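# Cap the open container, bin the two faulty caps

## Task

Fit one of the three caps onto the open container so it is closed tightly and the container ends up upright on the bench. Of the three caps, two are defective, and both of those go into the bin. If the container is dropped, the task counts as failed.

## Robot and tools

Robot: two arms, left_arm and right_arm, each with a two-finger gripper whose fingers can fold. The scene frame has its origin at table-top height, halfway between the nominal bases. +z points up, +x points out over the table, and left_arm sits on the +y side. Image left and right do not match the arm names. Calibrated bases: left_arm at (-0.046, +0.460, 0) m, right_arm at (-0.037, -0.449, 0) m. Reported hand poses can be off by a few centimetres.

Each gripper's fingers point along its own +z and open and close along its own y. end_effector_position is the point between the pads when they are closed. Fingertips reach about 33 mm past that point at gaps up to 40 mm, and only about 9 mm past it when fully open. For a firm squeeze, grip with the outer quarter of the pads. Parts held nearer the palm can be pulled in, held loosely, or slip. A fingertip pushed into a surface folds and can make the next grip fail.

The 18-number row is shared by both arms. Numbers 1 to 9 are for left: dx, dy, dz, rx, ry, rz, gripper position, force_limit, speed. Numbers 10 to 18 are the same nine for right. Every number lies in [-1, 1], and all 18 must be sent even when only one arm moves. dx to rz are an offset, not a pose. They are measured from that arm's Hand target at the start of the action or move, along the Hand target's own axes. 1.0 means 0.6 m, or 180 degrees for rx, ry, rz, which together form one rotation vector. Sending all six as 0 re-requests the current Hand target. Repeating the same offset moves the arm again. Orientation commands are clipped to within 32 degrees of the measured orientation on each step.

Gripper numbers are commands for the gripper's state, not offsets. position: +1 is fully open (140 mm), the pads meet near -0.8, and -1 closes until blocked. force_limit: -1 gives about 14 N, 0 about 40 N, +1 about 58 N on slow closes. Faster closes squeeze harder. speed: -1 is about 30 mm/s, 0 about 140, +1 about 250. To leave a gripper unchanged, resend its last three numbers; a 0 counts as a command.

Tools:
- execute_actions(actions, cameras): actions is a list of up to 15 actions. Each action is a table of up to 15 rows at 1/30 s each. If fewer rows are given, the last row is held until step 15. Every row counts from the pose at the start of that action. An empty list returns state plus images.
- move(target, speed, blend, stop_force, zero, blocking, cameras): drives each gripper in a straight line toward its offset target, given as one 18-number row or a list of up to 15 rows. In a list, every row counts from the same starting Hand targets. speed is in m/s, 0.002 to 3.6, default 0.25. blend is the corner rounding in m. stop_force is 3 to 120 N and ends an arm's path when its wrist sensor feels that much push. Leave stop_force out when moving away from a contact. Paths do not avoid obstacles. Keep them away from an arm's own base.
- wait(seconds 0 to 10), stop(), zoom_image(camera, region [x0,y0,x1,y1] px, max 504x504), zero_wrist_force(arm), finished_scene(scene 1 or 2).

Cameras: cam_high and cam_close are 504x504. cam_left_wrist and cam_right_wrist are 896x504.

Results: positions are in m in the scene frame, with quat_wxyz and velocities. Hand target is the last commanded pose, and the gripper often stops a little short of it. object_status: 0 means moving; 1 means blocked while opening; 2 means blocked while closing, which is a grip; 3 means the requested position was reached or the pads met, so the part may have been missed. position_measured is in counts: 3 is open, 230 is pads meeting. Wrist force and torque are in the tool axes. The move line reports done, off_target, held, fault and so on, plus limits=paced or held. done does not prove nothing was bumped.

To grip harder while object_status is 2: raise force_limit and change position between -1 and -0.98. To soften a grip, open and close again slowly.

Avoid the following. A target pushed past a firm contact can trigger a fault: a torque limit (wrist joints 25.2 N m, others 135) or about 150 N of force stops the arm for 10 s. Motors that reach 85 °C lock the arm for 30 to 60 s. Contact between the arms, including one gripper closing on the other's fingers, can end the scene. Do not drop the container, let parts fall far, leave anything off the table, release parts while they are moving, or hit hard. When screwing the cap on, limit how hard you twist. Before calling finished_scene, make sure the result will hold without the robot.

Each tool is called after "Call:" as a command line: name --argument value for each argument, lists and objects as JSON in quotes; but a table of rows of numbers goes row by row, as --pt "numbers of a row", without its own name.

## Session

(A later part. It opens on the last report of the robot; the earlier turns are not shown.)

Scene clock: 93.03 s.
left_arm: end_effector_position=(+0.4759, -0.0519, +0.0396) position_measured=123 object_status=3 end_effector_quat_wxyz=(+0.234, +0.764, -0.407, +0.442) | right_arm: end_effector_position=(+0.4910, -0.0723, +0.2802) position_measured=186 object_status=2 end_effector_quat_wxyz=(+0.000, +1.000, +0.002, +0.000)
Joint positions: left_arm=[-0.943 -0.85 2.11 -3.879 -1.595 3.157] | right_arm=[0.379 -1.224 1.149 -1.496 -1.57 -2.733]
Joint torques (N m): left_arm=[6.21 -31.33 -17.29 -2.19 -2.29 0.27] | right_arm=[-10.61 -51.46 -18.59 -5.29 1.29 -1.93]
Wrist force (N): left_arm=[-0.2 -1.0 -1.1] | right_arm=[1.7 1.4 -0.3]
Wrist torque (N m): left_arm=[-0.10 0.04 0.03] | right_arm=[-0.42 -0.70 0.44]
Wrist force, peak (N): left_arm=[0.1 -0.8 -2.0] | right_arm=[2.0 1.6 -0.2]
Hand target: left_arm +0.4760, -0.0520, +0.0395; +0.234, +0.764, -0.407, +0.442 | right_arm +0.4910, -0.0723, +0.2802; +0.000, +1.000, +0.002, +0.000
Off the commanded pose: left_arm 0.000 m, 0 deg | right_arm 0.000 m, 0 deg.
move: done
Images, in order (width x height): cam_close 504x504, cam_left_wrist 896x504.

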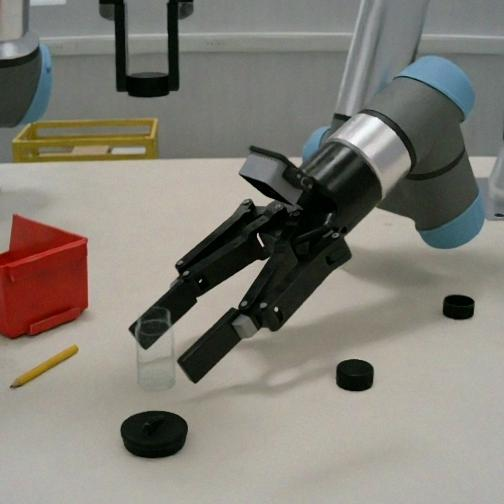

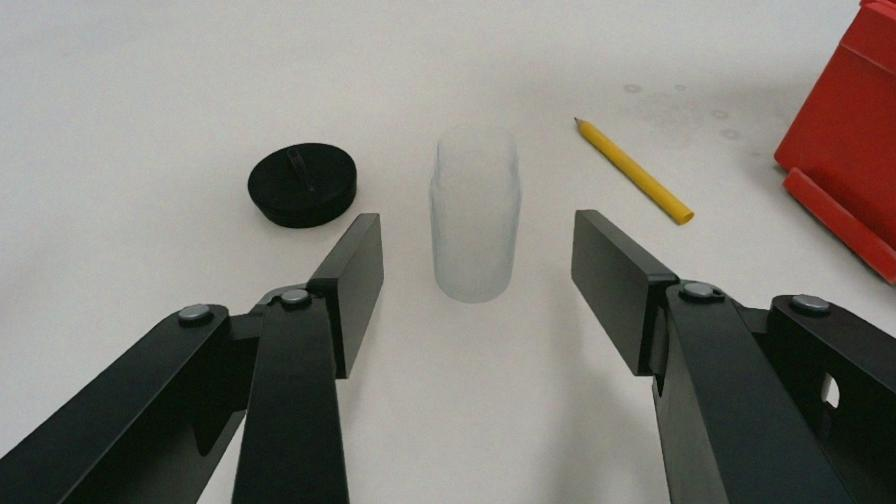

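Call:
execute_actions --actions '[[[0,0,0,0,0,0,-1,0,-1,0,0,0,0,0,0,-1,0,-1]],[[0,0,0,0,0,0,-1,0,-1,0,0,0,0,0,0,-1,0,-1]],[[0,0,0,0,0,0,-1,0,-1,0,0,0,0,0,0,-1,0,-1]],[[0,0,0,0,0,0,-1,0,-1,0,0,0,0,0,0,-1,0,-1]],[[0,0,0,0,0,0,-1,0,-1,0,0,0,0,0,0,-1,0,-1]]]' --cameras '["all"]'

Scene clock: 96.27 s.
left_arm: end_effector_position=(+0.4760, -0.0520, +0.0395) position_measured=185 object_status=2 end_effector_quat_wxyz=(+0.234, +0.764, -0.407, +0.442) | right_arm: end_effector_position=(+0.4910, -0.0723, +0.2802) position_measured=186 object_status=2 end_effector_quat_wxyz=(+0.000, +1.000, +0.002, +0.000)
Joint positions: left_arm=[-0.943 -0.85 2.11 -3.879 -1.595 3.157] | right_arm=[0.379 -1.224 1.149 -1.496 -1.57 -2.733]
Joint torques (N m): left_arm=[9.88 -29.84 -13.53 -2.09 -2.09 0.5] | right_arm=[-10.91 -49.74 -17.3 -4.92 1.25 -1.89]
Wrist force (N): left_arm=[2.1 -1.4 -3.8] | right_arm=[1.9 1.2 -0.3]
Wrist torque (N m): left_arm=[-0.17 0.12 0.03] | right_arm=[-0.47 -0.75 0.44]
Wrist force, peak (N): left_arm=[2.4 -1.3 -3.9] | right_arm=[2.0 1.6 -0.4]
Hand target: left_arm +0.4760, -0.0520, +0.0395; +0.234, +0.764, -0.407, +0.442 | right_arm +0.4910, -0.0723, +0.2802; +0.000, +1.000, +0.002, +0.000
Off the commanded pose: left_arm 0.000 m, 0 deg | right_arm 0.000 m, 0 deg.
Step readings (end_effector_position of left_arm | right_arm):
0: (+0.4760, -0.0520, +0.0395) | (+0.4910, -0.0723, +0.2802)
1: (+0.4760, -0.0520, +0.0395) | (+0.4910, -0.0723, +0.2802)
2: (+0.4760, -0.0520, +0.0395) | (+0.4910, -0.0723, +0.2802)
4: (+0.4760, -0.0520, +0.0395) | (+0.4910, -0.0723, +0.2802)
8: (+0.4760, -0.0520, +0.0395) | (+0.4910, -0.0723, +0.2802)
15: (+0.4760, -0.0520, +0.0395) | (+0.4910, -0.0723, +0.2802)
16: (+0.4760, -0.0520, +0.0395) | (+0.4910, -0.0723, +0.2802)
17: (+0.4760, -0.0520, +0.0395) | (+0.4910, -0.0723, +0.2802)
19: (+0.4760, -0.0520, +0.0395) | (+0.4910, -0.0723, +0.2802)
23: (+0.4760, -0.0520, +0.0395) | (+0.4910, -0.0723, +0.2802)
30: (+0.4760, -0.0520, +0.0395) | (+0.4910, -0.0723, +0.2802)
31: (+0.4760, -0.0520, +0.0395) | (+0.4910, -0.0723, +0.2802)
32: (+0.4760, -0.0520, +0.0395) | (+0.4910, -0.0723, +0.2802)
34: (+0.4760, -0.0520, +0.0395) | (+0.4910, -0.0723, +0.2802)
38: (+0.4760, -0.0520, +0.0395) | (+0.4910, -0.0723, +0.2802)
45: (+0.4760, -0.0520, +0.0395) | (+0.4910, -0.0723, +0.2802)
46: (+0.4760, -0.0520, +0.0395) | (+0.4910, -0.0723, +0.2802)
47: (+0.4760, -0.0520, +0.0395) | (+0.4910, -0.0723, +0.2802)
49: (+0.4760, -0.0520, +0.0395) | (+0.4910, -0.0723, +0.2802)
53: (+0.4760, -0.0520, +0.0395) | (+0.4910, -0.0723, +0.2802)
60: (+0.4760, -0.0520, +0.0395) | (+0.4910, -0.0723, +0.2802)
61: (+0.4760, -0.0520, +0.0395) | (+0.4910, -0.0723, +0.2802)
62: (+0.4760, -0.0520, +0.0395) | (+0.4910, -0.0723, +0.2802)
64: (+0.4760, -0.0520, +0.0395) | (+0.4910, -0.0723, +0.2802)
68: (+0.4760, -0.0520, +0.0395) | (+0.4910, -0.0723, +0.2802)
75: (+0.4760, -0.0520, +0.0395) | (+0.4910, -0.0723, +0.2802)

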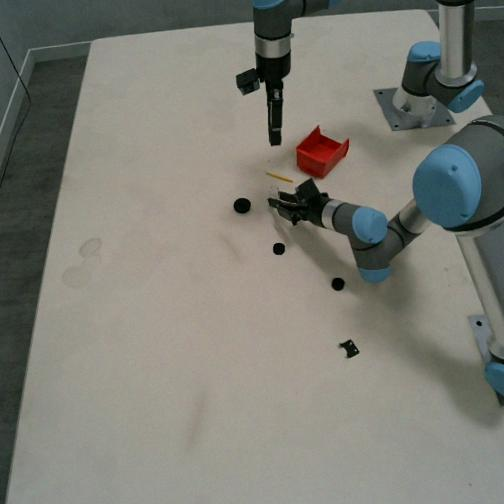

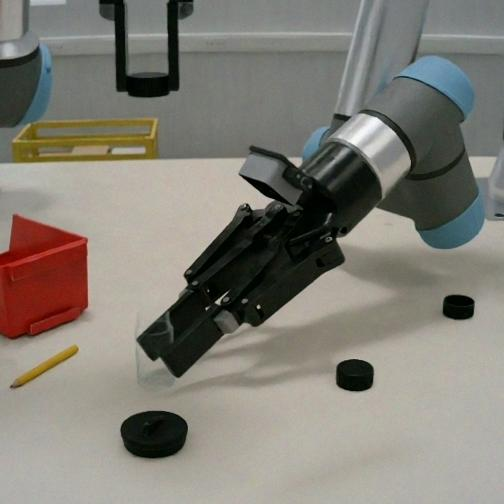

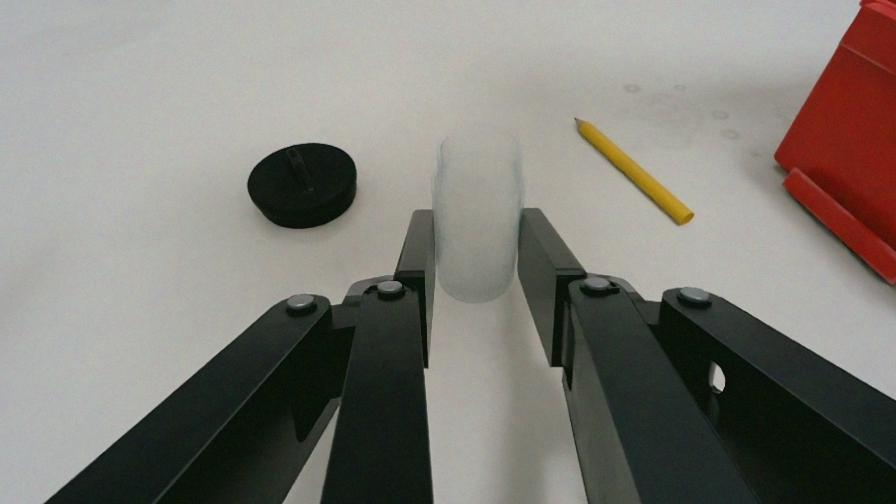

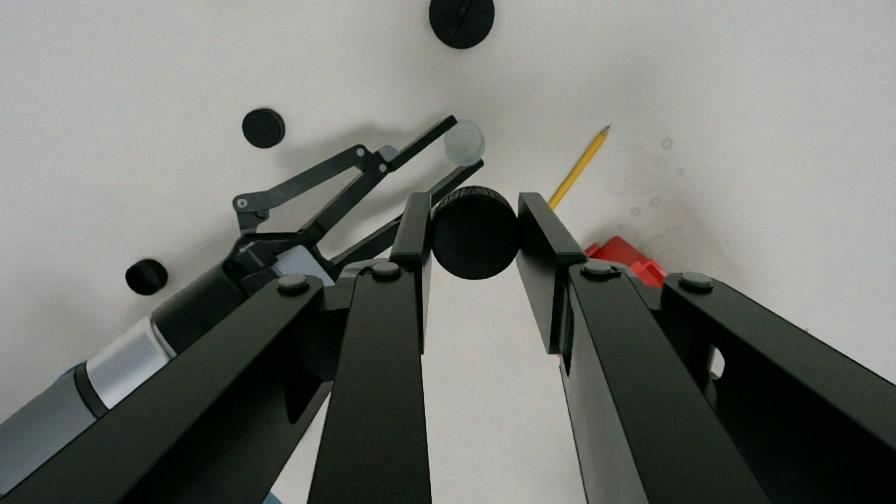

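Call:
zoom_image --camera "cam_right_wrist" --region '[425, 100, 505, 180]'

Call:
zoom_image --camera "cam_close" --region '[100, 280, 220, 400]'

Scaled by 6.300.

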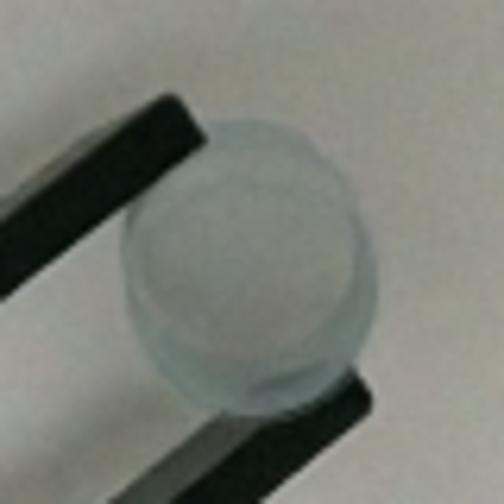

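Scaled by 4.200.

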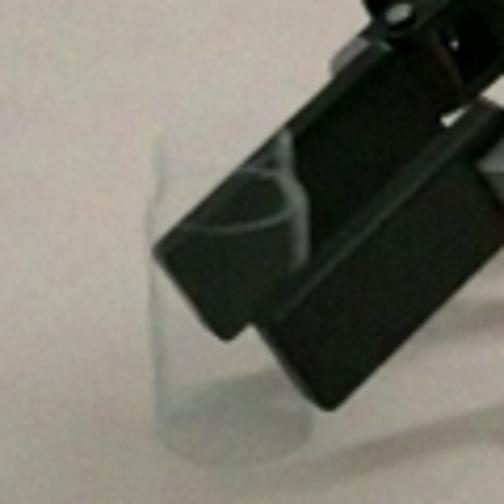

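Call:
move --target '[0,0,0,0,0,0,-1,0,-1,0.0108,0.005,0.2637,0,0,0,-1,0,-1]' --speed 0.2 --cameras '["all"]'

Call:
zoom_image --camera "cam_close" --region '[90, 230, 230, 400]'

Call:
zoom_image --camera "cam_left_wrist" --region '[386, 50, 566, 230]'

Call:
zoom_image --camera "cam_right_wrist" --region '[400, 130, 550, 280]'

Scene clock: 100.33 s.
left_arm: end_effector_position=(+0.4760, -0.0520, +0.0395) position_measured=185 object_status=2 end_effector_quat_wxyz=(+0.234, +0.764, -0.407, +0.442) | right_arm: end_effector_position=(+0.4974, -0.0752, +0.1221) position_measured=186 object_status=2 end_effector_quat_wxyz=(+0.000, +1.000, +0.002, +0.000)
Joint positions: left_arm=[-0.943 -0.85 2.11 -3.879 -1.595 3.157] | right_arm=[0.371 -1.169 1.482 -1.882 -1.57 -2.741]
Joint torques (N m): left_arm=[6.96 -31.11 -3.1 -1.9 -1.56 0.32] | right_arm=[-11.61 -33.22 -16.73 -5 1.19 -2.01]
Wrist force (N): left_arm=[2.3 -1.3 -3.8] | right_arm=[1.8 1.2 0.1]
Wrist torque (N m): left_arm=[-0.15 0.11 0.03] | right_arm=[-0.51 -0.73 0.41]
Wrist force, peak (N): left_arm=[2.3 -1.4 -4.0] | right_arm=[1.7 1.4 -1.7]
Hand target: left_arm +0.4760, -0.0520, +0.0395; +0.234, +0.764, -0.407, +0.442 | right_arm +0.4974, -0.0752, +0.1219; +0.000, +1.000, +0.002, +0.000
Off the commanded pose: left_arm 0.000 m, 0 deg | right_arm 0.000 m, 0 deg.
move: done

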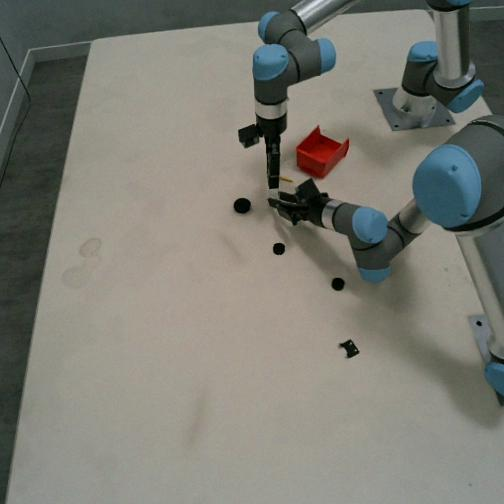

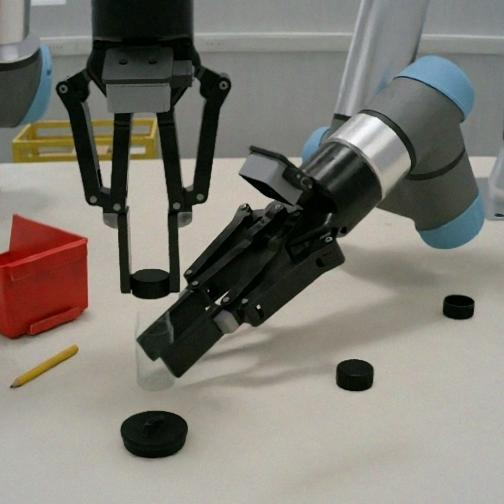

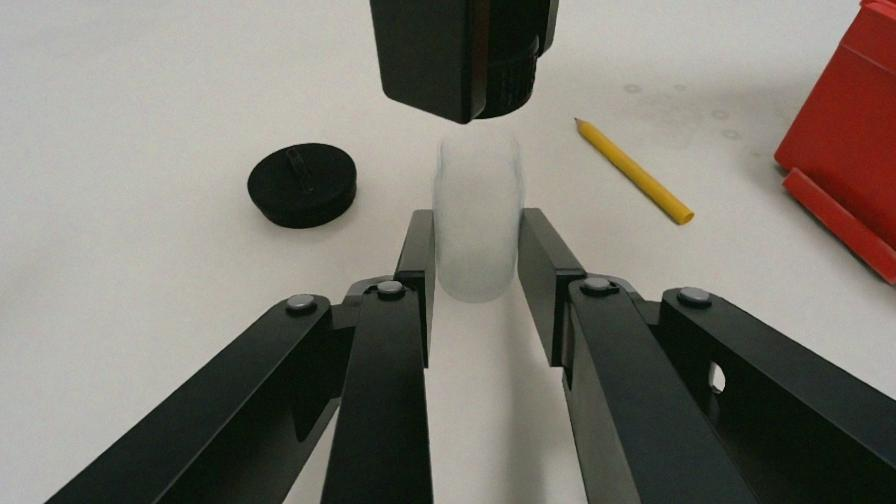

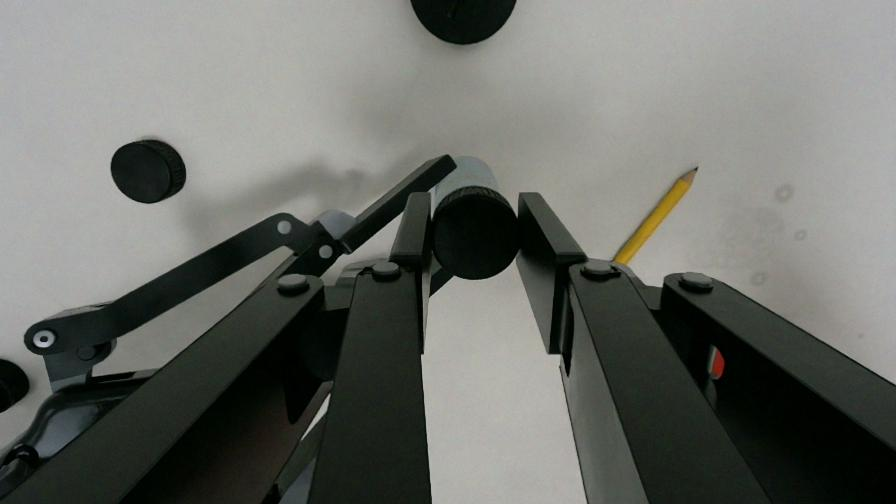

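Scaled by 2.965.

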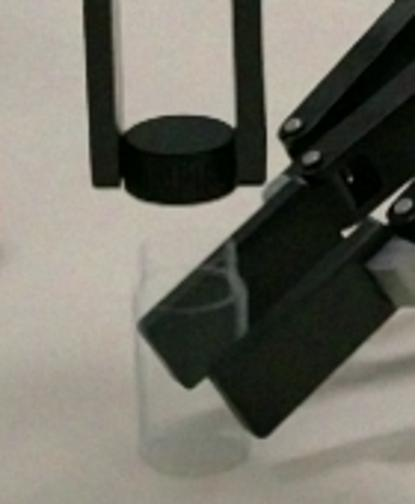

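Scaled by 2.800.

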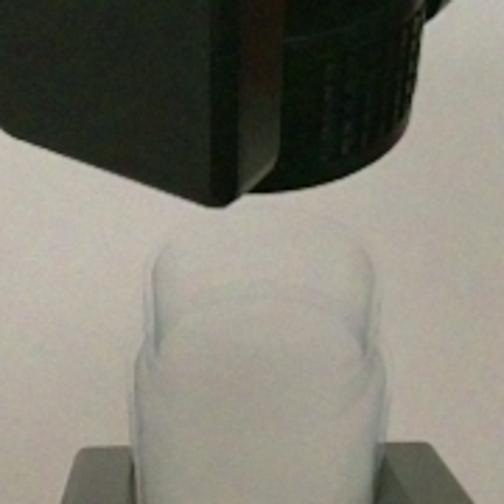

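Scaled by 3.360.

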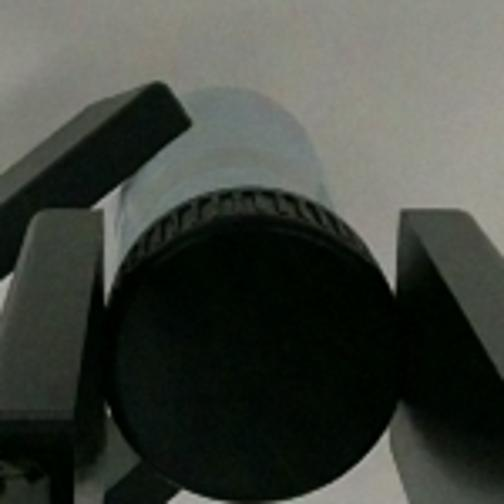

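Call:
move --target '[0,0,0,0,0,0,-1,0,-1,-0.0067,-0.005,0.0283,0,0,0,-1,0,-1]' --speed 0.1 --cameras '["cam_close","cam_left_wrist","cam_right_wrist"]'

Call:
zoom_image --camera "cam_close" --region '[90, 230, 230, 400]'

Call:
zoom_image --camera "cam_left_wrist" --region '[386, 50, 566, 230]'

Call:
zoom_image --camera "cam_right_wrist" --region '[400, 130, 550, 280]'

Scene clock: 103.53 s.
left_arm: end_effector_position=(+0.4760, -0.0520, +0.0395) position_measured=185 object_status=2 end_effector_quat_wxyz=(+0.234, +0.764, -0.407, +0.442) | right_arm: end_effector_position=(+0.4934, -0.0722, +0.1051) position_measured=186 object_status=2 end_effector_quat_wxyz=(+0.000, +1.000, +0.002, +0.000)
Joint positions: left_arm=[-0.943 -0.85 2.11 -3.879 -1.595 3.157] | right_arm=[0.378 -1.16 1.514 -1.924 -1.57 -2.734]
Joint torques (N m): left_arm=[5.18 -31.08 -2.43 -2.25 -0.87 0.51] | right_arm=[11.6 -34.02 -15.19 -4.98 1.31 2.37]
Wrist force (N): left_arm=[2.3 -1.3 -3.8] | right_arm=[1.6 1.5 0.1]
Wrist torque (N m): left_arm=[-0.14 0.12 0.03] | right_arm=[-0.42 -0.73 0.30]
Wrist force, peak (N): left_arm=[2.5 -1.4 -4.0] | right_arm=[2.0 1.7 -0.2]
Hand target: left_arm +0.4760, -0.0520, +0.0395; +0.234, +0.764, -0.407, +0.442 | right_arm +0.4933, -0.0722, +0.1050; +0.000, +1.000, +0.002, +0.000
Off the commanded pose: left_arm 0.000 m, 0 deg | right_arm 0.000 m, 0 deg.
move: done
Images, in order (width x height): cam_close 504x504, cam_left_wrist 896x504, cam_right_wrist 896x504.

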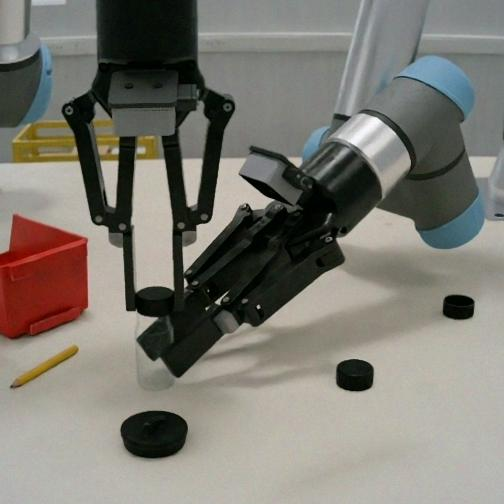

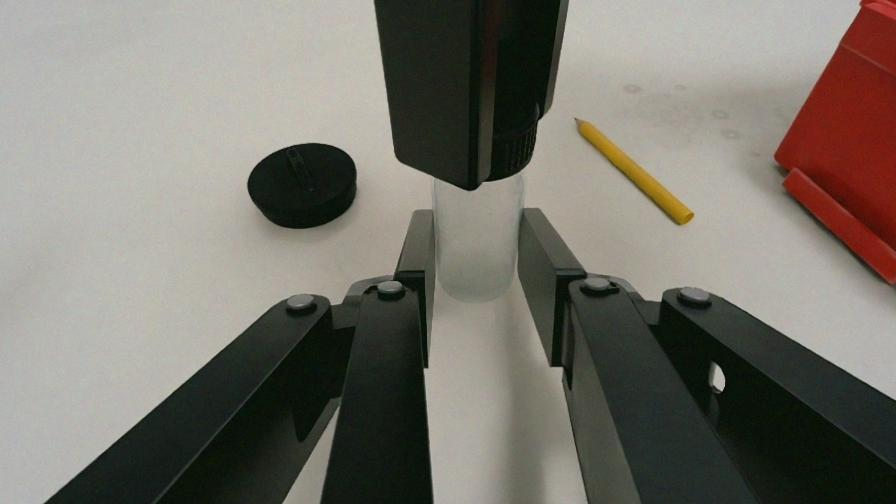

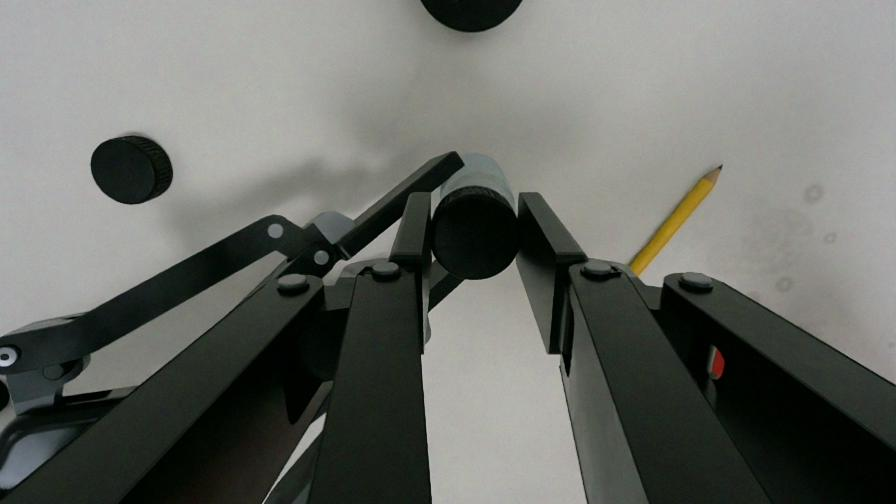

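Scaled by 2.965.

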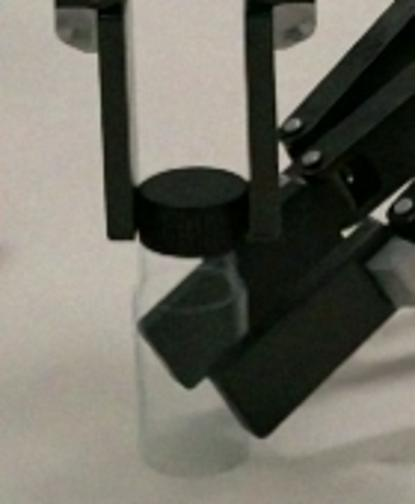

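Scaled by 2.800.

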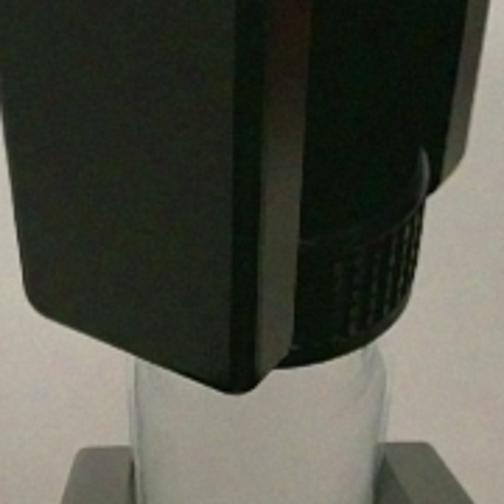

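Scaled by 3.360.

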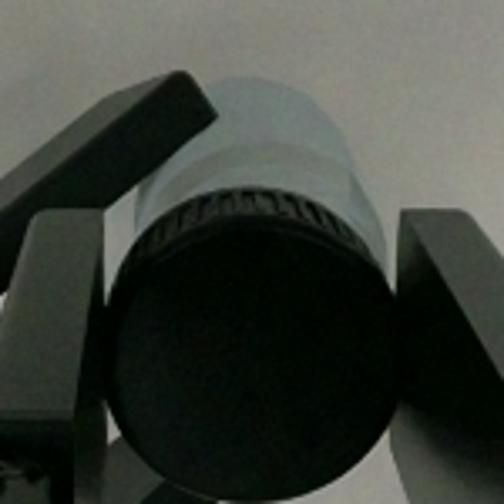

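Call:
move --target '[0,0,0,0,0,0,-1,0,-1,0,0,0.0267,0,0,0,-1,0,-1]' --speed 0.006 --stop_force 4 --cameras '["cam_close","cam_left_wrist"]'

Call:
zoom_image --camera "cam_close" --region '[90, 230, 230, 400]'

Call:
zoom_image --camera "cam_left_wrist" --region '[386, 80, 566, 260]'

Scene clock: 105.80 s.
left_arm: end_effector_position=(+0.4760, -0.0520, +0.0395) position_measured=185 object_status=2 end_effector_quat_wxyz=(+0.234, +0.764, -0.407, +0.442) | right_arm: end_effector_position=(+0.4933, -0.0722, +0.1029) position_measured=186 object_status=2 end_effector_quat_wxyz=(+0.000, +1.000, +0.002, +0.000)
Joint positions: left_arm=[-0.943 -0.85 2.11 -3.879 -1.595 3.157] | right_arm=[0.378 -1.158 1.517 -1.929 -1.57 -2.734]
Joint torques (N m): left_arm=[2.62 -31.39 -3.48 -2.13 -0.68 0.61] | right_arm=[9.16 -49.91 -32.44 -0.08 0.94 2.13]
Wrist force (N): left_arm=[2.3 -1.1 -3.6] | right_arm=[1.6 1.5 -4.2]
Wrist torque (N m): left_arm=[-0.14 0.09 0.03] | right_arm=[-0.47 -0.70 0.30]
Wrist force, peak (N): left_arm=[2.4 -1.2 -3.9] | right_arm=[-1.1 2.2 -10.6]
Hand target: left_arm +0.4760, -0.0520, +0.0395; +0.234, +0.764, -0.407, +0.442 | right_arm +0.4933, -0.0722, +0.1029; +0.000, +1.000, +0.002, +0.000 (not the last commanded pose)
Off the commanded pose: left_arm 0.000 m, 0 deg | right_arm 0.014 m, 0 deg.
move: contact (right_arm)
Images, in order (width x height): cam_close 504x504, cam_left_wrist 896x504.

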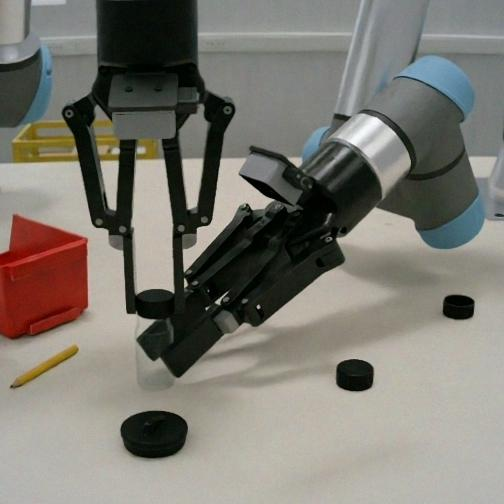

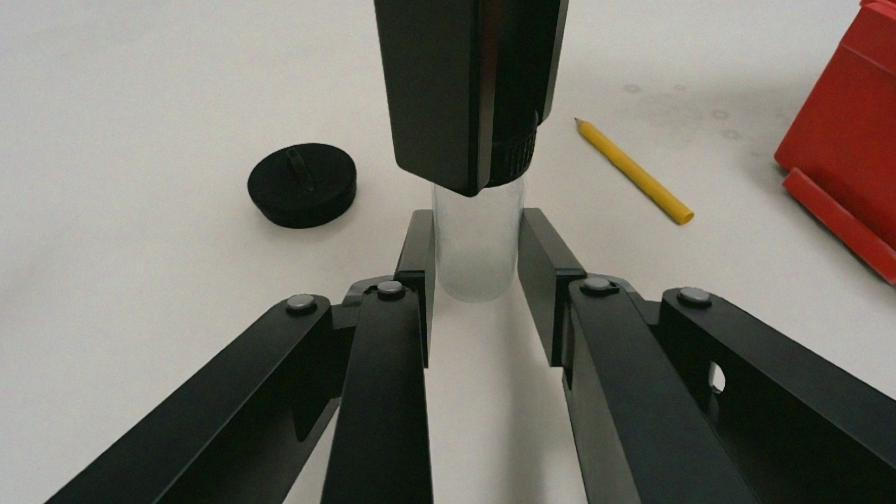

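Scaled by 2.965.

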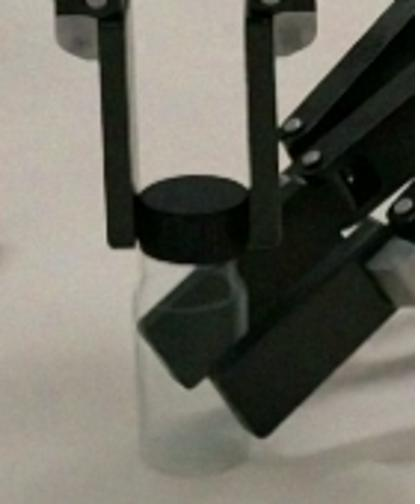

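Scaled by 2.800.

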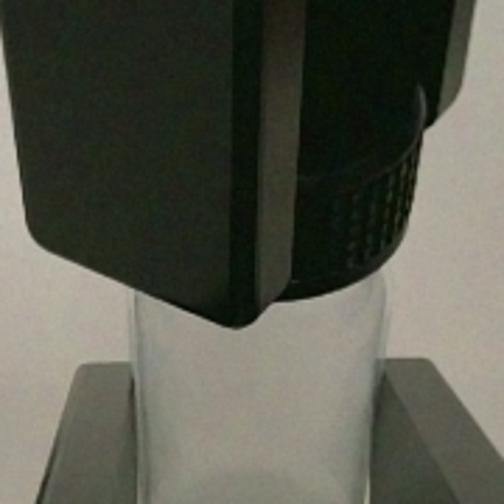

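Call:
move --target '[0,0,0,0,0,0,-1,0,-1,0,0,0,0,0,0.5,-1,0,-1]' --speed 0.4

Call:
move --target '[0,0,0,0,0,0,-1,0,-1,0,0,0.0167,0,0,0,-1,0,-1]' --speed 0.006 --stop_force 4 --zero false

Scene clock: 109.10 s.
left_arm: end_effector_position=(+0.4760, -0.0520, +0.0395) position_measured=185 object_status=2 end_effector_quat_wxyz=(+0.234, +0.764, -0.407, +0.442) | right_arm: end_effector_position=(+0.4934, -0.0722, +0.1029) position_measured=186 object_status=2 end_effector_quat_wxyz=(+0.000, +0.708, -0.706, -0.001)
Joint positions: left_arm=[-0.943 -0.85 2.11 -3.879 -1.595 3.157] | right_arm=[0.378 -1.158 1.517 -1.929 -1.57 -1.163]
Joint torques (N m): left_arm=[1.52 -31.49 -3.35 -2.35 0.05 0.13] | right_arm=[11.4 -29.24 -29.6 0.93 -1.58 2.46]
Wrist force (N): left_arm=[2.3 -0.9 -2.7] | right_arm=[0.8 0.1 -7.0]
Wrist torque (N m): left_arm=[-0.15 0.08 0.04] | right_arm=[-0.34 -0.80 0.28]
Wrist force, peak (N): left_arm=[2.2 -1.2 -3.9] | right_arm=[-0.6 0.8 -9.0]
Hand target: left_arm +0.4760, -0.0520, +0.0395; +0.234, +0.764, -0.407, +0.442 | right_arm +0.4933, -0.0722, +0.1029; +0.000, +0.708, -0.706, -0.001
Off the commanded pose: left_arm 0.000 m, 0 deg | right_arm 0.000 m, 0 deg.
move: done

Scene clock: 109.63 s.
left_arm: end_effector_position=(+0.4760, -0.0520, +0.0395) position_measured=185 object_status=2 end_effector_quat_wxyz=(+0.234, +0.764, -0.407, +0.442) | right_arm: end_effector_position=(+0.4934, -0.0722, +0.1029) position_measured=186 object_status=2 end_effector_quat_wxyz=(+0.000, +0.708, -0.706, -0.001)
Joint positions: left_arm=[-0.943 -0.85 2.11 -3.879 -1.595 3.157] | right_arm=[0.378 -1.158 1.517 -1.929 -1.57 -1.163]
Joint torques (N m): left_arm=[0.6 -31.51 -2.33 -2.42 0.36 0.4] | right_arm=[10.44 -28.86 -28.51 0.53 -1.25 -0.01]
Wrist force (N): left_arm=[2.1 -0.8 -2.8] | right_arm=[0.3 0.3 -6.7]
Wrist torque (N m): left_arm=[-0.14 0.09 0.04] | right_arm=[-0.30 -0.70 0.28]
Wrist force, peak (N): left_arm=[2.3 -0.7 -2.8] | right_arm=[0.5 0.1 -7.2]
Hand target: left_arm +0.4760, -0.0520, +0.0395; +0.234, +0.764, -0.407, +0.442 | right_arm +0.4934, -0.0722, +0.1029; +0.000, +0.708, -0.706, -0.001 (not the last commanded pose)
Off the commanded pose: left_arm 0.000 m, 0 deg | right_arm 0.010 m, 0 deg.
move: contact (right_arm)

Call:
move --target '[0,0,0,0,0,0,-1,0,-1,0,0,0,0,0,0.5,-1,0,-1]' --speed 0.4

Call:
move --target '[0,0,0,0,0,0,-1,0,-1,0,0,0,0,0,0.5,-1,0,-1]' --speed 0.4 --cameras '["cam_close","cam_left_wrist"]'

Call:
zoom_image --camera "cam_close" --region '[90, 230, 230, 400]'

Scene clock: 115.10 s.
left_arm: end_effector_position=(+0.4760, -0.0520, +0.0395) position_measured=185 object_status=2 end_effector_quat_wxyz=(+0.234, +0.764, -0.407, +0.442) | right_arm: end_effector_position=(+0.4934, -0.0722, +0.1029) position_measured=186 object_status=2 end_effector_quat_wxyz=(+0.000, -0.002, +1.000, +0.000) end_effector_velocity=(+0.000, -0.001, +0.000) end_effector_angular_velocity=(+0.000, +0.000, -0.006)
Joint positions: left_arm=[-0.943 -0.85 2.11 -3.879 -1.595 3.157] | right_arm=[0.378 -1.158 1.517 -1.929 -1.57 0.407]
Joint velocities: left_arm=[within noise] | right_arm=[-0.001 0 0 0 0 0.005]
Joint torques (N m): left_arm=[-2.43 -32.03 -2.94 -2.23 1.24 0.31] | right_arm=[12.94 -27.68 -30.39 0.9 -0.86 2.4]
Wrist force (N): left_arm=[2.2 -0.9 -4.2] | right_arm=[0.0 1.0 -7.7]
Wrist torque (N m): left_arm=[-0.16 0.08 0.04] | right_arm=[-0.30 -0.84 0.26]
Wrist force, peak (N): left_arm=[2.2 -1.1 -4.2] | right_arm=[-0.9 1.6 -11.5]
Hand target: left_arm +0.4760, -0.0520, +0.0395; +0.234, +0.764, -0.407, +0.442 | right_arm +0.4934, -0.0722, +0.1029; +0.000, -0.002, +1.000, +0.000
Off the commanded pose: left_arm 0.000 m, 0 deg | right_arm 0.000 m, 0 deg.
move: done

Scene clock: 117.90 s.
left_arm: end_effector_position=(+0.4760, -0.0520, +0.0395) position_measured=185 object_status=2 end_effector_quat_wxyz=(+0.234, +0.764, -0.407, +0.442) | right_arm: end_effector_position=(+0.4934, -0.0722, +0.1029) position_measured=186 object_status=2 end_effector_quat_wxyz=(-0.001, +0.706, +0.708, +0.000)
Joint positions: left_arm=[-0.943 -0.85 2.11 -3.879 -1.595 3.157] | right_arm=[0.378 -1.158 1.517 -1.929 -1.57 1.978]
Joint torques (N m): left_arm=[-2.23 -31.62 -3.29 -2.19 1.6 0.45] | right_arm=[10.28 -30.41 -35.8 -0.22 -1.28 2.61]
Wrist force (N): left_arm=[2.1 -1.6 -3.4] | right_arm=[2.0 1.4 -0.9]
Wrist torque (N m): left_arm=[-0.12 0.10 0.03] | right_arm=[-0.47 -0.83 0.32]
Wrist force, peak (N): left_arm=[1.9 -0.7 -5.5] | right_arm=[-1.0 1.5 -11.1]
Hand target: left_arm +0.4760, -0.0520, +0.0395; +0.234, +0.764, -0.407, +0.442 | right_arm +0.4934, -0.0722, +0.1029; -0.001, +0.706, +0.708, +0.000
Off the commanded pose: left_arm 0.000 m, 0 deg | right_arm 0.000 m, 0 deg.
move: done
Images, in order (width x height): cam_close 504x504, cam_left_wrist 896x504.

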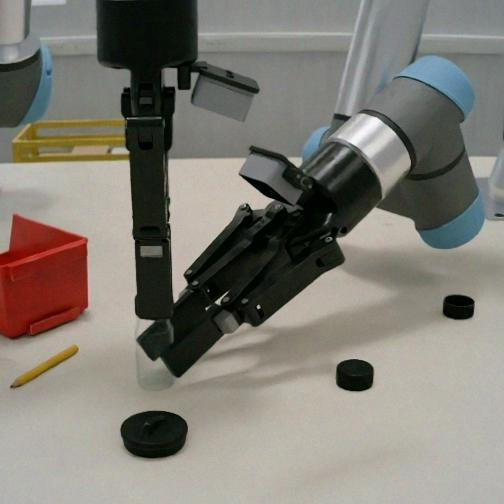

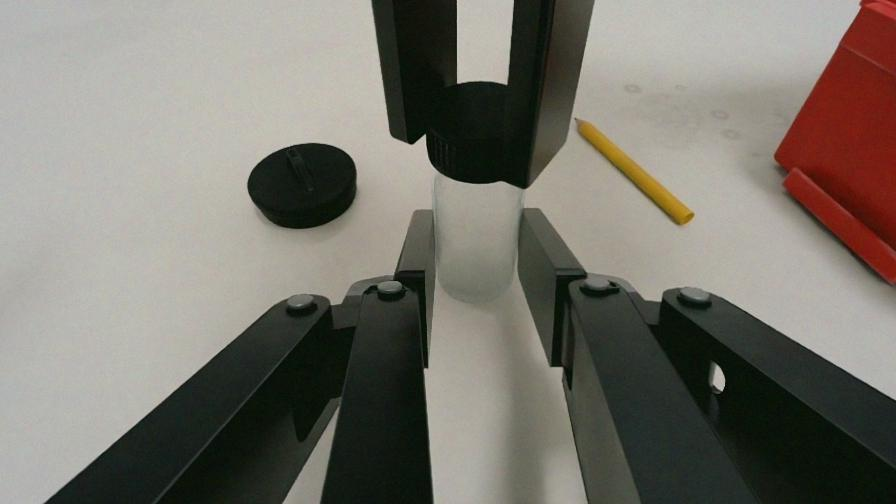

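Scaled by 2.965.

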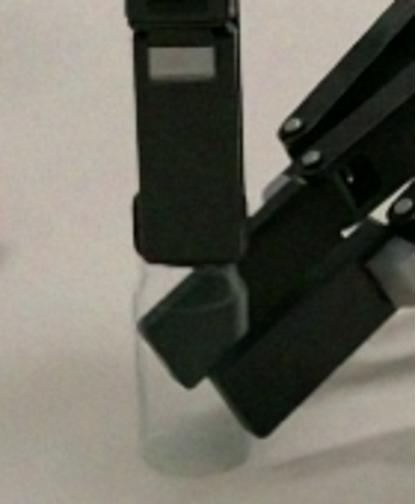

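Call:
move --target '[0,0,0,0,0,0,-1,0,-1,0,0,0.025,0,0,0,-1,0,-1]' --speed 0.006 --stop_force 4 --cameras '["cam_close","cam_left_wrist"]'

Call:
zoom_image --camera "cam_left_wrist" --region '[386, 80, 566, 260]'

Scene clock: 119.57 s.
left_arm: end_effector_position=(+0.4760, -0.0520, +0.0395) position_measured=185 object_status=2 end_effector_quat_wxyz=(+0.234, +0.764, -0.407, +0.442) | right_arm: end_effector_position=(+0.4934, -0.0722, +0.1027) position_measured=186 object_status=2 end_effector_quat_wxyz=(-0.001, +0.706, +0.708, +0.000)
Joint positions: left_arm=[-0.943 -0.85 2.11 -3.879 -1.595 3.157] | right_arm=[0.378 -1.158 1.517 -1.929 -1.57 1.978]
Joint torques (N m): left_arm=[-1.86 -30.94 -2.5 -2.46 1.97 0.36] | right_arm=[7.76 -49.46 -31.37 0.06 -1.28 1.98]
Wrist force (N): left_arm=[2.1 -1.3 -3.2] | right_arm=[1.9 1.5 -5.0]
Wrist torque (N m): left_arm=[-0.14 0.09 0.02] | right_arm=[-0.48 -0.89 0.32]
Wrist force, peak (N): left_arm=[2.3 -1.6 -3.5] | right_arm=[3.3 1.2 -7.8]
Hand target: left_arm +0.4760, -0.0520, +0.0395; +0.234, +0.764, -0.407, +0.442 | right_arm +0.4934, -0.0722, +0.1027; -0.001, +0.706, +0.708, +0.000 (not the last commanded pose)
Off the commanded pose: left_arm 0.000 m, 0 deg | right_arm 0.015 m, 0 deg.
move: contact (right_arm)
Images, in order (width x height): cam_close 504x504, cam_left_wrist 896x504.

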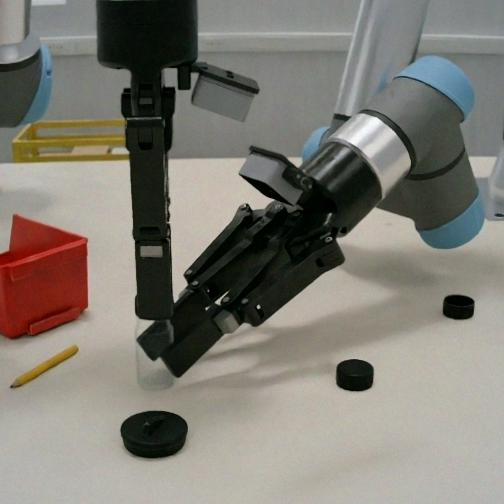

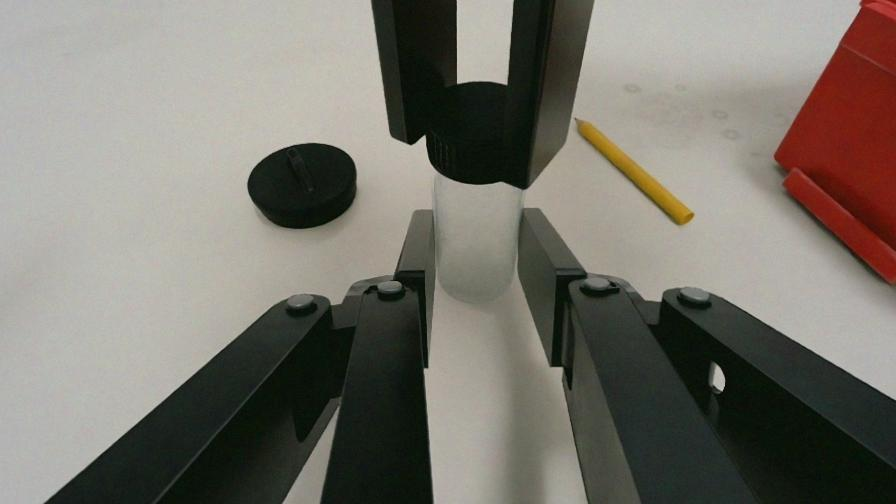

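Scaled by 2.800.

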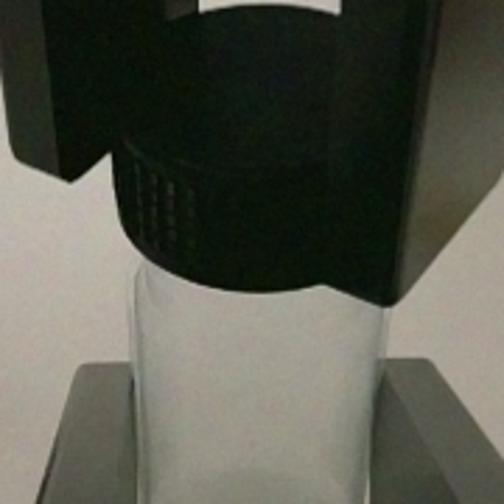

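Call:
move --target '[0,0,0,0,0,0,-1,0,-1,0,0,0,0,0,0.25,-1,0,-1]' --speed 0.4

Call:
move --target '[0,0,0,0,0,0,-1,0,-1,0,0,0,0,0,0.25,-1,0,-1]' --speed 0.4

Scene clock: 122.13 s.
left_arm: end_effector_position=(+0.4760, -0.0520, +0.0395) position_measured=185 object_status=2 end_effector_quat_wxyz=(+0.234, +0.764, -0.407, +0.442) | right_arm: end_effector_position=(+0.4934, -0.0722, +0.1027) position_measured=186 object_status=2 end_effector_quat_wxyz=(-0.001, +0.923, +0.384, +0.000)
Joint positions: left_arm=[-0.943 -0.85 2.11 -3.879 -1.595 3.157] | right_arm=[0.378 -1.158 1.517 -1.929 -1.57 2.763]
Joint torques (N m): left_arm=[-3.05 -33.71 -3.71 -2.29 2.29 0.25] | right_arm=[11.39 -23.82 -26.14 1.66 -1.2 2.65]
Wrist force (N): left_arm=[2.2 -0.8 -2.5] | right_arm=[4.5 2.2 -12.3]
Wrist torque (N m): left_arm=[-0.15 0.08 0.04] | right_arm=[-0.64 -0.78 0.27]
Wrist force, peak (N): left_arm=[2.3 0.2 -4.2] | right_arm=[4.7 2.0 -14.3]
Hand target: left_arm +0.4760, -0.0520, +0.0395; +0.234, +0.764, -0.407, +0.442 | right_arm +0.4934, -0.0722, +0.1027; -0.001, +0.923, +0.384, +0.000
Off the commanded pose: left_arm 0.000 m, 0 deg | right_arm 0.000 m, 0 deg.
move: done

Scene clock: 123.97 s.
left_arm: end_effector_position=(+0.4760, -0.0520, +0.0395) position_measured=185 object_status=2 end_effector_quat_wxyz=(+0.234, +0.764, -0.407, +0.442) | right_arm: end_effector_position=(+0.4934, -0.0722, +0.1027) position_measured=186 object_status=2 end_effector_quat_wxyz=(+0.000, +1.000, +0.002, +0.000)
Joint positions: left_arm=[-0.943 -0.85 2.11 -3.879 -1.595 3.157] | right_arm=[0.378 -1.158 1.517 -1.929 -1.57 3.549]
Joint torques (N m): left_arm=[-2.8 -32.97 -2.11 -2.4 2.12 0.16] | right_arm=[10.8 -26.59 -29.85 1.08 -1.33 2.56]
Wrist force (N): left_arm=[2.0 -1.2 -2.7] | right_arm=[3.3 1.0 -8.3]
Wrist torque (N m): left_arm=[-0.12 0.10 0.05] | right_arm=[-0.47 -0.63 0.26]
Wrist force, peak (N): left_arm=[2.3 -1.3 -2.8] | right_arm=[5.4 1.5 -16.2]
Hand target: left_arm +0.4760, -0.0520, +0.0395; +0.234, +0.764, -0.407, +0.442 | right_arm +0.4934, -0.0722, +0.1027; +0.000, +1.000, +0.002, +0.000
Off the commanded pose: left_arm 0.000 m, 0 deg | right_arm 0.000 m, 0 deg.
move: done

Call:
move --target '[0,0,0,0,0,0,-1,0,-1,0,0,0,0,0,-0.5,-1,0,-1]' --speed 0.5

Call:
move --target '[0,0,0,0,0,0,-1,0,-1,0,0,0,0,0,-0.5,-1,0,-1]' --speed 0.5

Call:
move --target '[0,0,0,0,0,0,-1,0,-1,0,0,0,0,0,-0.5,-1,0,-1]' --speed 0.5

Call:
move --target '[0,0,0,0,0,0,-1,0,-1,0,0,0,0,0,-0.5,-1,0,-1]' --speed 0.5 --cameras '["cam_close","cam_left_wrist"]'

Scene clock: 127.03 s.
left_arm: end_effector_position=(+0.4760, -0.0520, +0.0395) position_measured=185 object_status=2 end_effector_quat_wxyz=(+0.234, +0.764, -0.407, +0.442) | right_arm: end_effector_position=(+0.4934, -0.0722, +0.1027) position_measured=186 object_status=2 end_effector_quat_wxyz=(-0.001, +0.706, +0.708, +0.000)
Joint positions: left_arm=[-0.943 -0.85 2.11 -3.879 -1.595 3.157] | right_arm=[0.378 -1.158 1.517 -1.929 -1.57 1.979]
Joint torques (N m): left_arm=[-2.86 -33.82 -3.08 -2.49 1.58 0.22] | right_arm=[-11.75 -49.42 -16.04 -0.42 1.18 -2.04]
Wrist force (N): left_arm=[2.0 -1.3 -2.6] | right_arm=[1.4 0.3 -4.4]
Wrist torque (N m): left_arm=[-0.13 0.08 0.00] | right_arm=[-0.40 -0.88 0.46]
Wrist force, peak (N): left_arm=[1.4 -1.0 -4.5] | right_arm=[0.3 2.3 -10.8]
Hand target: left_arm +0.4760, -0.0520, +0.0395; +0.234, +0.764, -0.407, +0.442 | right_arm +0.4934, -0.0722, +0.1027; -0.001, +0.706, +0.708, +0.000
Off the commanded pose: left_arm 0.000 m, 0 deg | right_arm 0.000 m, 0 deg.
move: done

Scene clock: 129.50 s.
left_arm: end_effector_position=(+0.4760, -0.0520, +0.0395) position_measured=185 object_status=2 end_effector_quat_wxyz=(+0.234, +0.764, -0.407, +0.442) | right_arm: end_effector_position=(+0.4934, -0.0722, +0.1027) position_measured=186 object_status=2 end_effector_quat_wxyz=(+0.000, -0.002, +1.000, +0.000)
Joint positions: left_arm=[-0.943 -0.85 2.11 -3.879 -1.595 3.157] | right_arm=[0.378 -1.158 1.517 -1.929 -1.57 0.408]
Joint torques (N m): left_arm=[-1.68 -33.63 -2.98 -2.26 1.18 0.29] | right_arm=[-12.52 -40.34 -9.49 0.02 1.38 -2.08]
Wrist force (N): left_arm=[3.1 -2.4 2.2] | right_arm=[6.7 0.4 -19.8]
Wrist torque (N m): left_arm=[-0.11 0.10 -0.01] | right_arm=[-0.19 -0.74 0.49]
Wrist force, peak (N): left_arm=[3.2 -2.5 2.2] | right_arm=[6.9 -0.1 -20.4]
Hand target: left_arm +0.4760, -0.0520, +0.0395; +0.234, +0.764, -0.407, +0.442 | right_arm +0.4934, -0.0722, +0.1027; +0.000, -0.002, +1.000, +0.000
Off the commanded pose: left_arm 0.000 m, 0 deg | right_arm 0.000 m, 0 deg.
move: done

Scene clock: 131.97 s.
left_arm: end_effector_position=(+0.4760, -0.0520, +0.0395) position_measured=185 object_status=2 end_effector_quat_wxyz=(+0.234, +0.764, -0.407, +0.442) | right_arm: end_effector_position=(+0.4934, -0.0722, +0.1027) position_measured=186 object_status=2 end_effector_quat_wxyz=(+0.000, +0.708, -0.706, -0.001)
Joint positions: left_arm=[-0.943 -0.85 2.11 -3.879 -1.595 3.157] | right_arm=[0.378 -1.158 1.517 -1.929 -1.57 -1.163]
Joint torques (N m): left_arm=[-2.97 -33.41 -2.77 -2.48 0.41 0.03] | right_arm=[-9.99 -45.79 -12.42 0.05 2.25 -2.38]
Wrist force (N): left_arm=[1.4 -2.2 -3.8] | right_arm=[4.5 2.2 -10.3]
Wrist torque (N m): left_arm=[-0.07 0.10 -0.01] | right_arm=[-0.35 -0.67 0.46]
Wrist force, peak (N): left_arm=[3.2 -2.4 3.5] | right_arm=[7.0 0.5 -20.2]
Hand target: left_arm +0.4760, -0.0520, +0.0395; +0.234, +0.764, -0.407, +0.442 | right_arm +0.4934, -0.0722, +0.1027; +0.000, +0.708, -0.706, -0.001
Off the commanded pose: left_arm 0.000 m, 0 deg | right_arm 0.000 m, 0 deg.
move: done

Scene clock: 134.43 s.
left_arm: end_effector_position=(+0.4760, -0.0520, +0.0395) position_measured=185 object_status=2 end_effector_quat_wxyz=(+0.234, +0.764, -0.407, +0.442) | right_arm: end_effector_position=(+0.4934, -0.0722, +0.1027) position_measured=186 object_status=2 end_effector_quat_wxyz=(+0.000, +1.000, +0.002, +0.000)
Joint positions: left_arm=[-0.943 -0.85 2.11 -3.879 -1.595 3.157] | right_arm=[0.378 -1.158 1.517 -1.929 -1.57 -2.734]
Joint torques (N m): left_arm=[-2.27 -33.19 -3.62 -2.45 -0.25 0.27] | right_arm=[-11.42 -45.49 -11.55 0.16 1.21 -2.04]
Wrist force (N): left_arm=[1.3 -1.3 -2.0] | right_arm=[0.3 1.9 -10.7]
Wrist torque (N m): left_arm=[-0.11 0.08 0.02] | right_arm=[-0.59 -0.69 0.45]
Wrist force, peak (N): left_arm=[1.5 -2.6 -3.9] | right_arm=[3.8 3.3 -10.6]
Hand target: left_arm +0.4760, -0.0520, +0.0395; +0.234, +0.764, -0.407, +0.442 | right_arm +0.4934, -0.0722, +0.1027; +0.000, +1.000, +0.002, +0.000
Off the commanded pose: left_arm 0.000 m, 0 deg | right_arm 0.000 m, 0 deg.
move: done
Images, in order (width x height): cam_close 504x504, cam_left_wrist 896x504.

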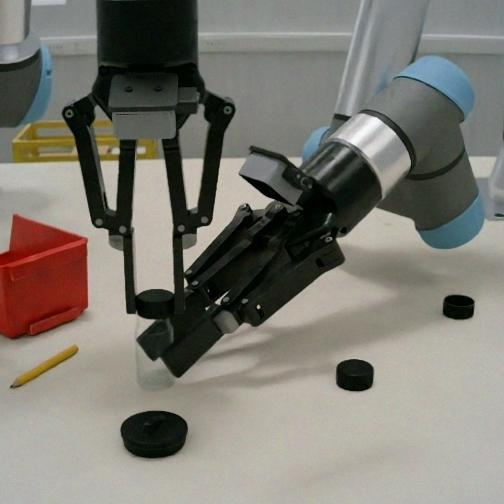

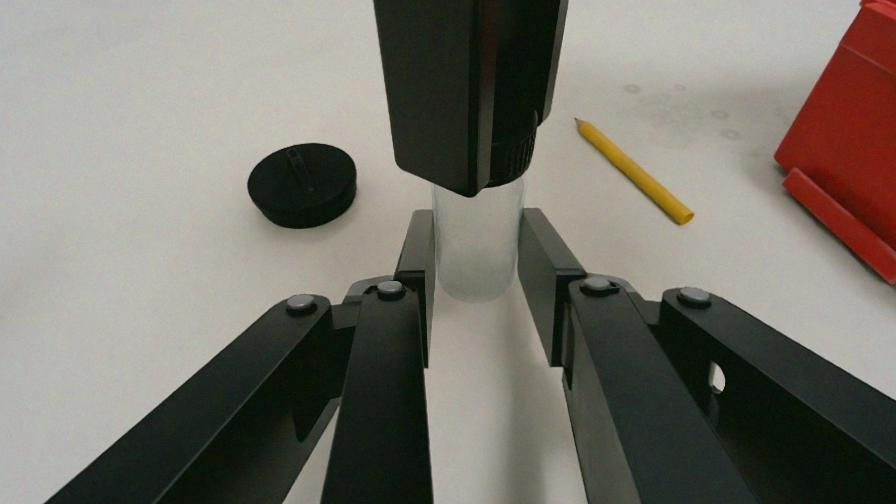

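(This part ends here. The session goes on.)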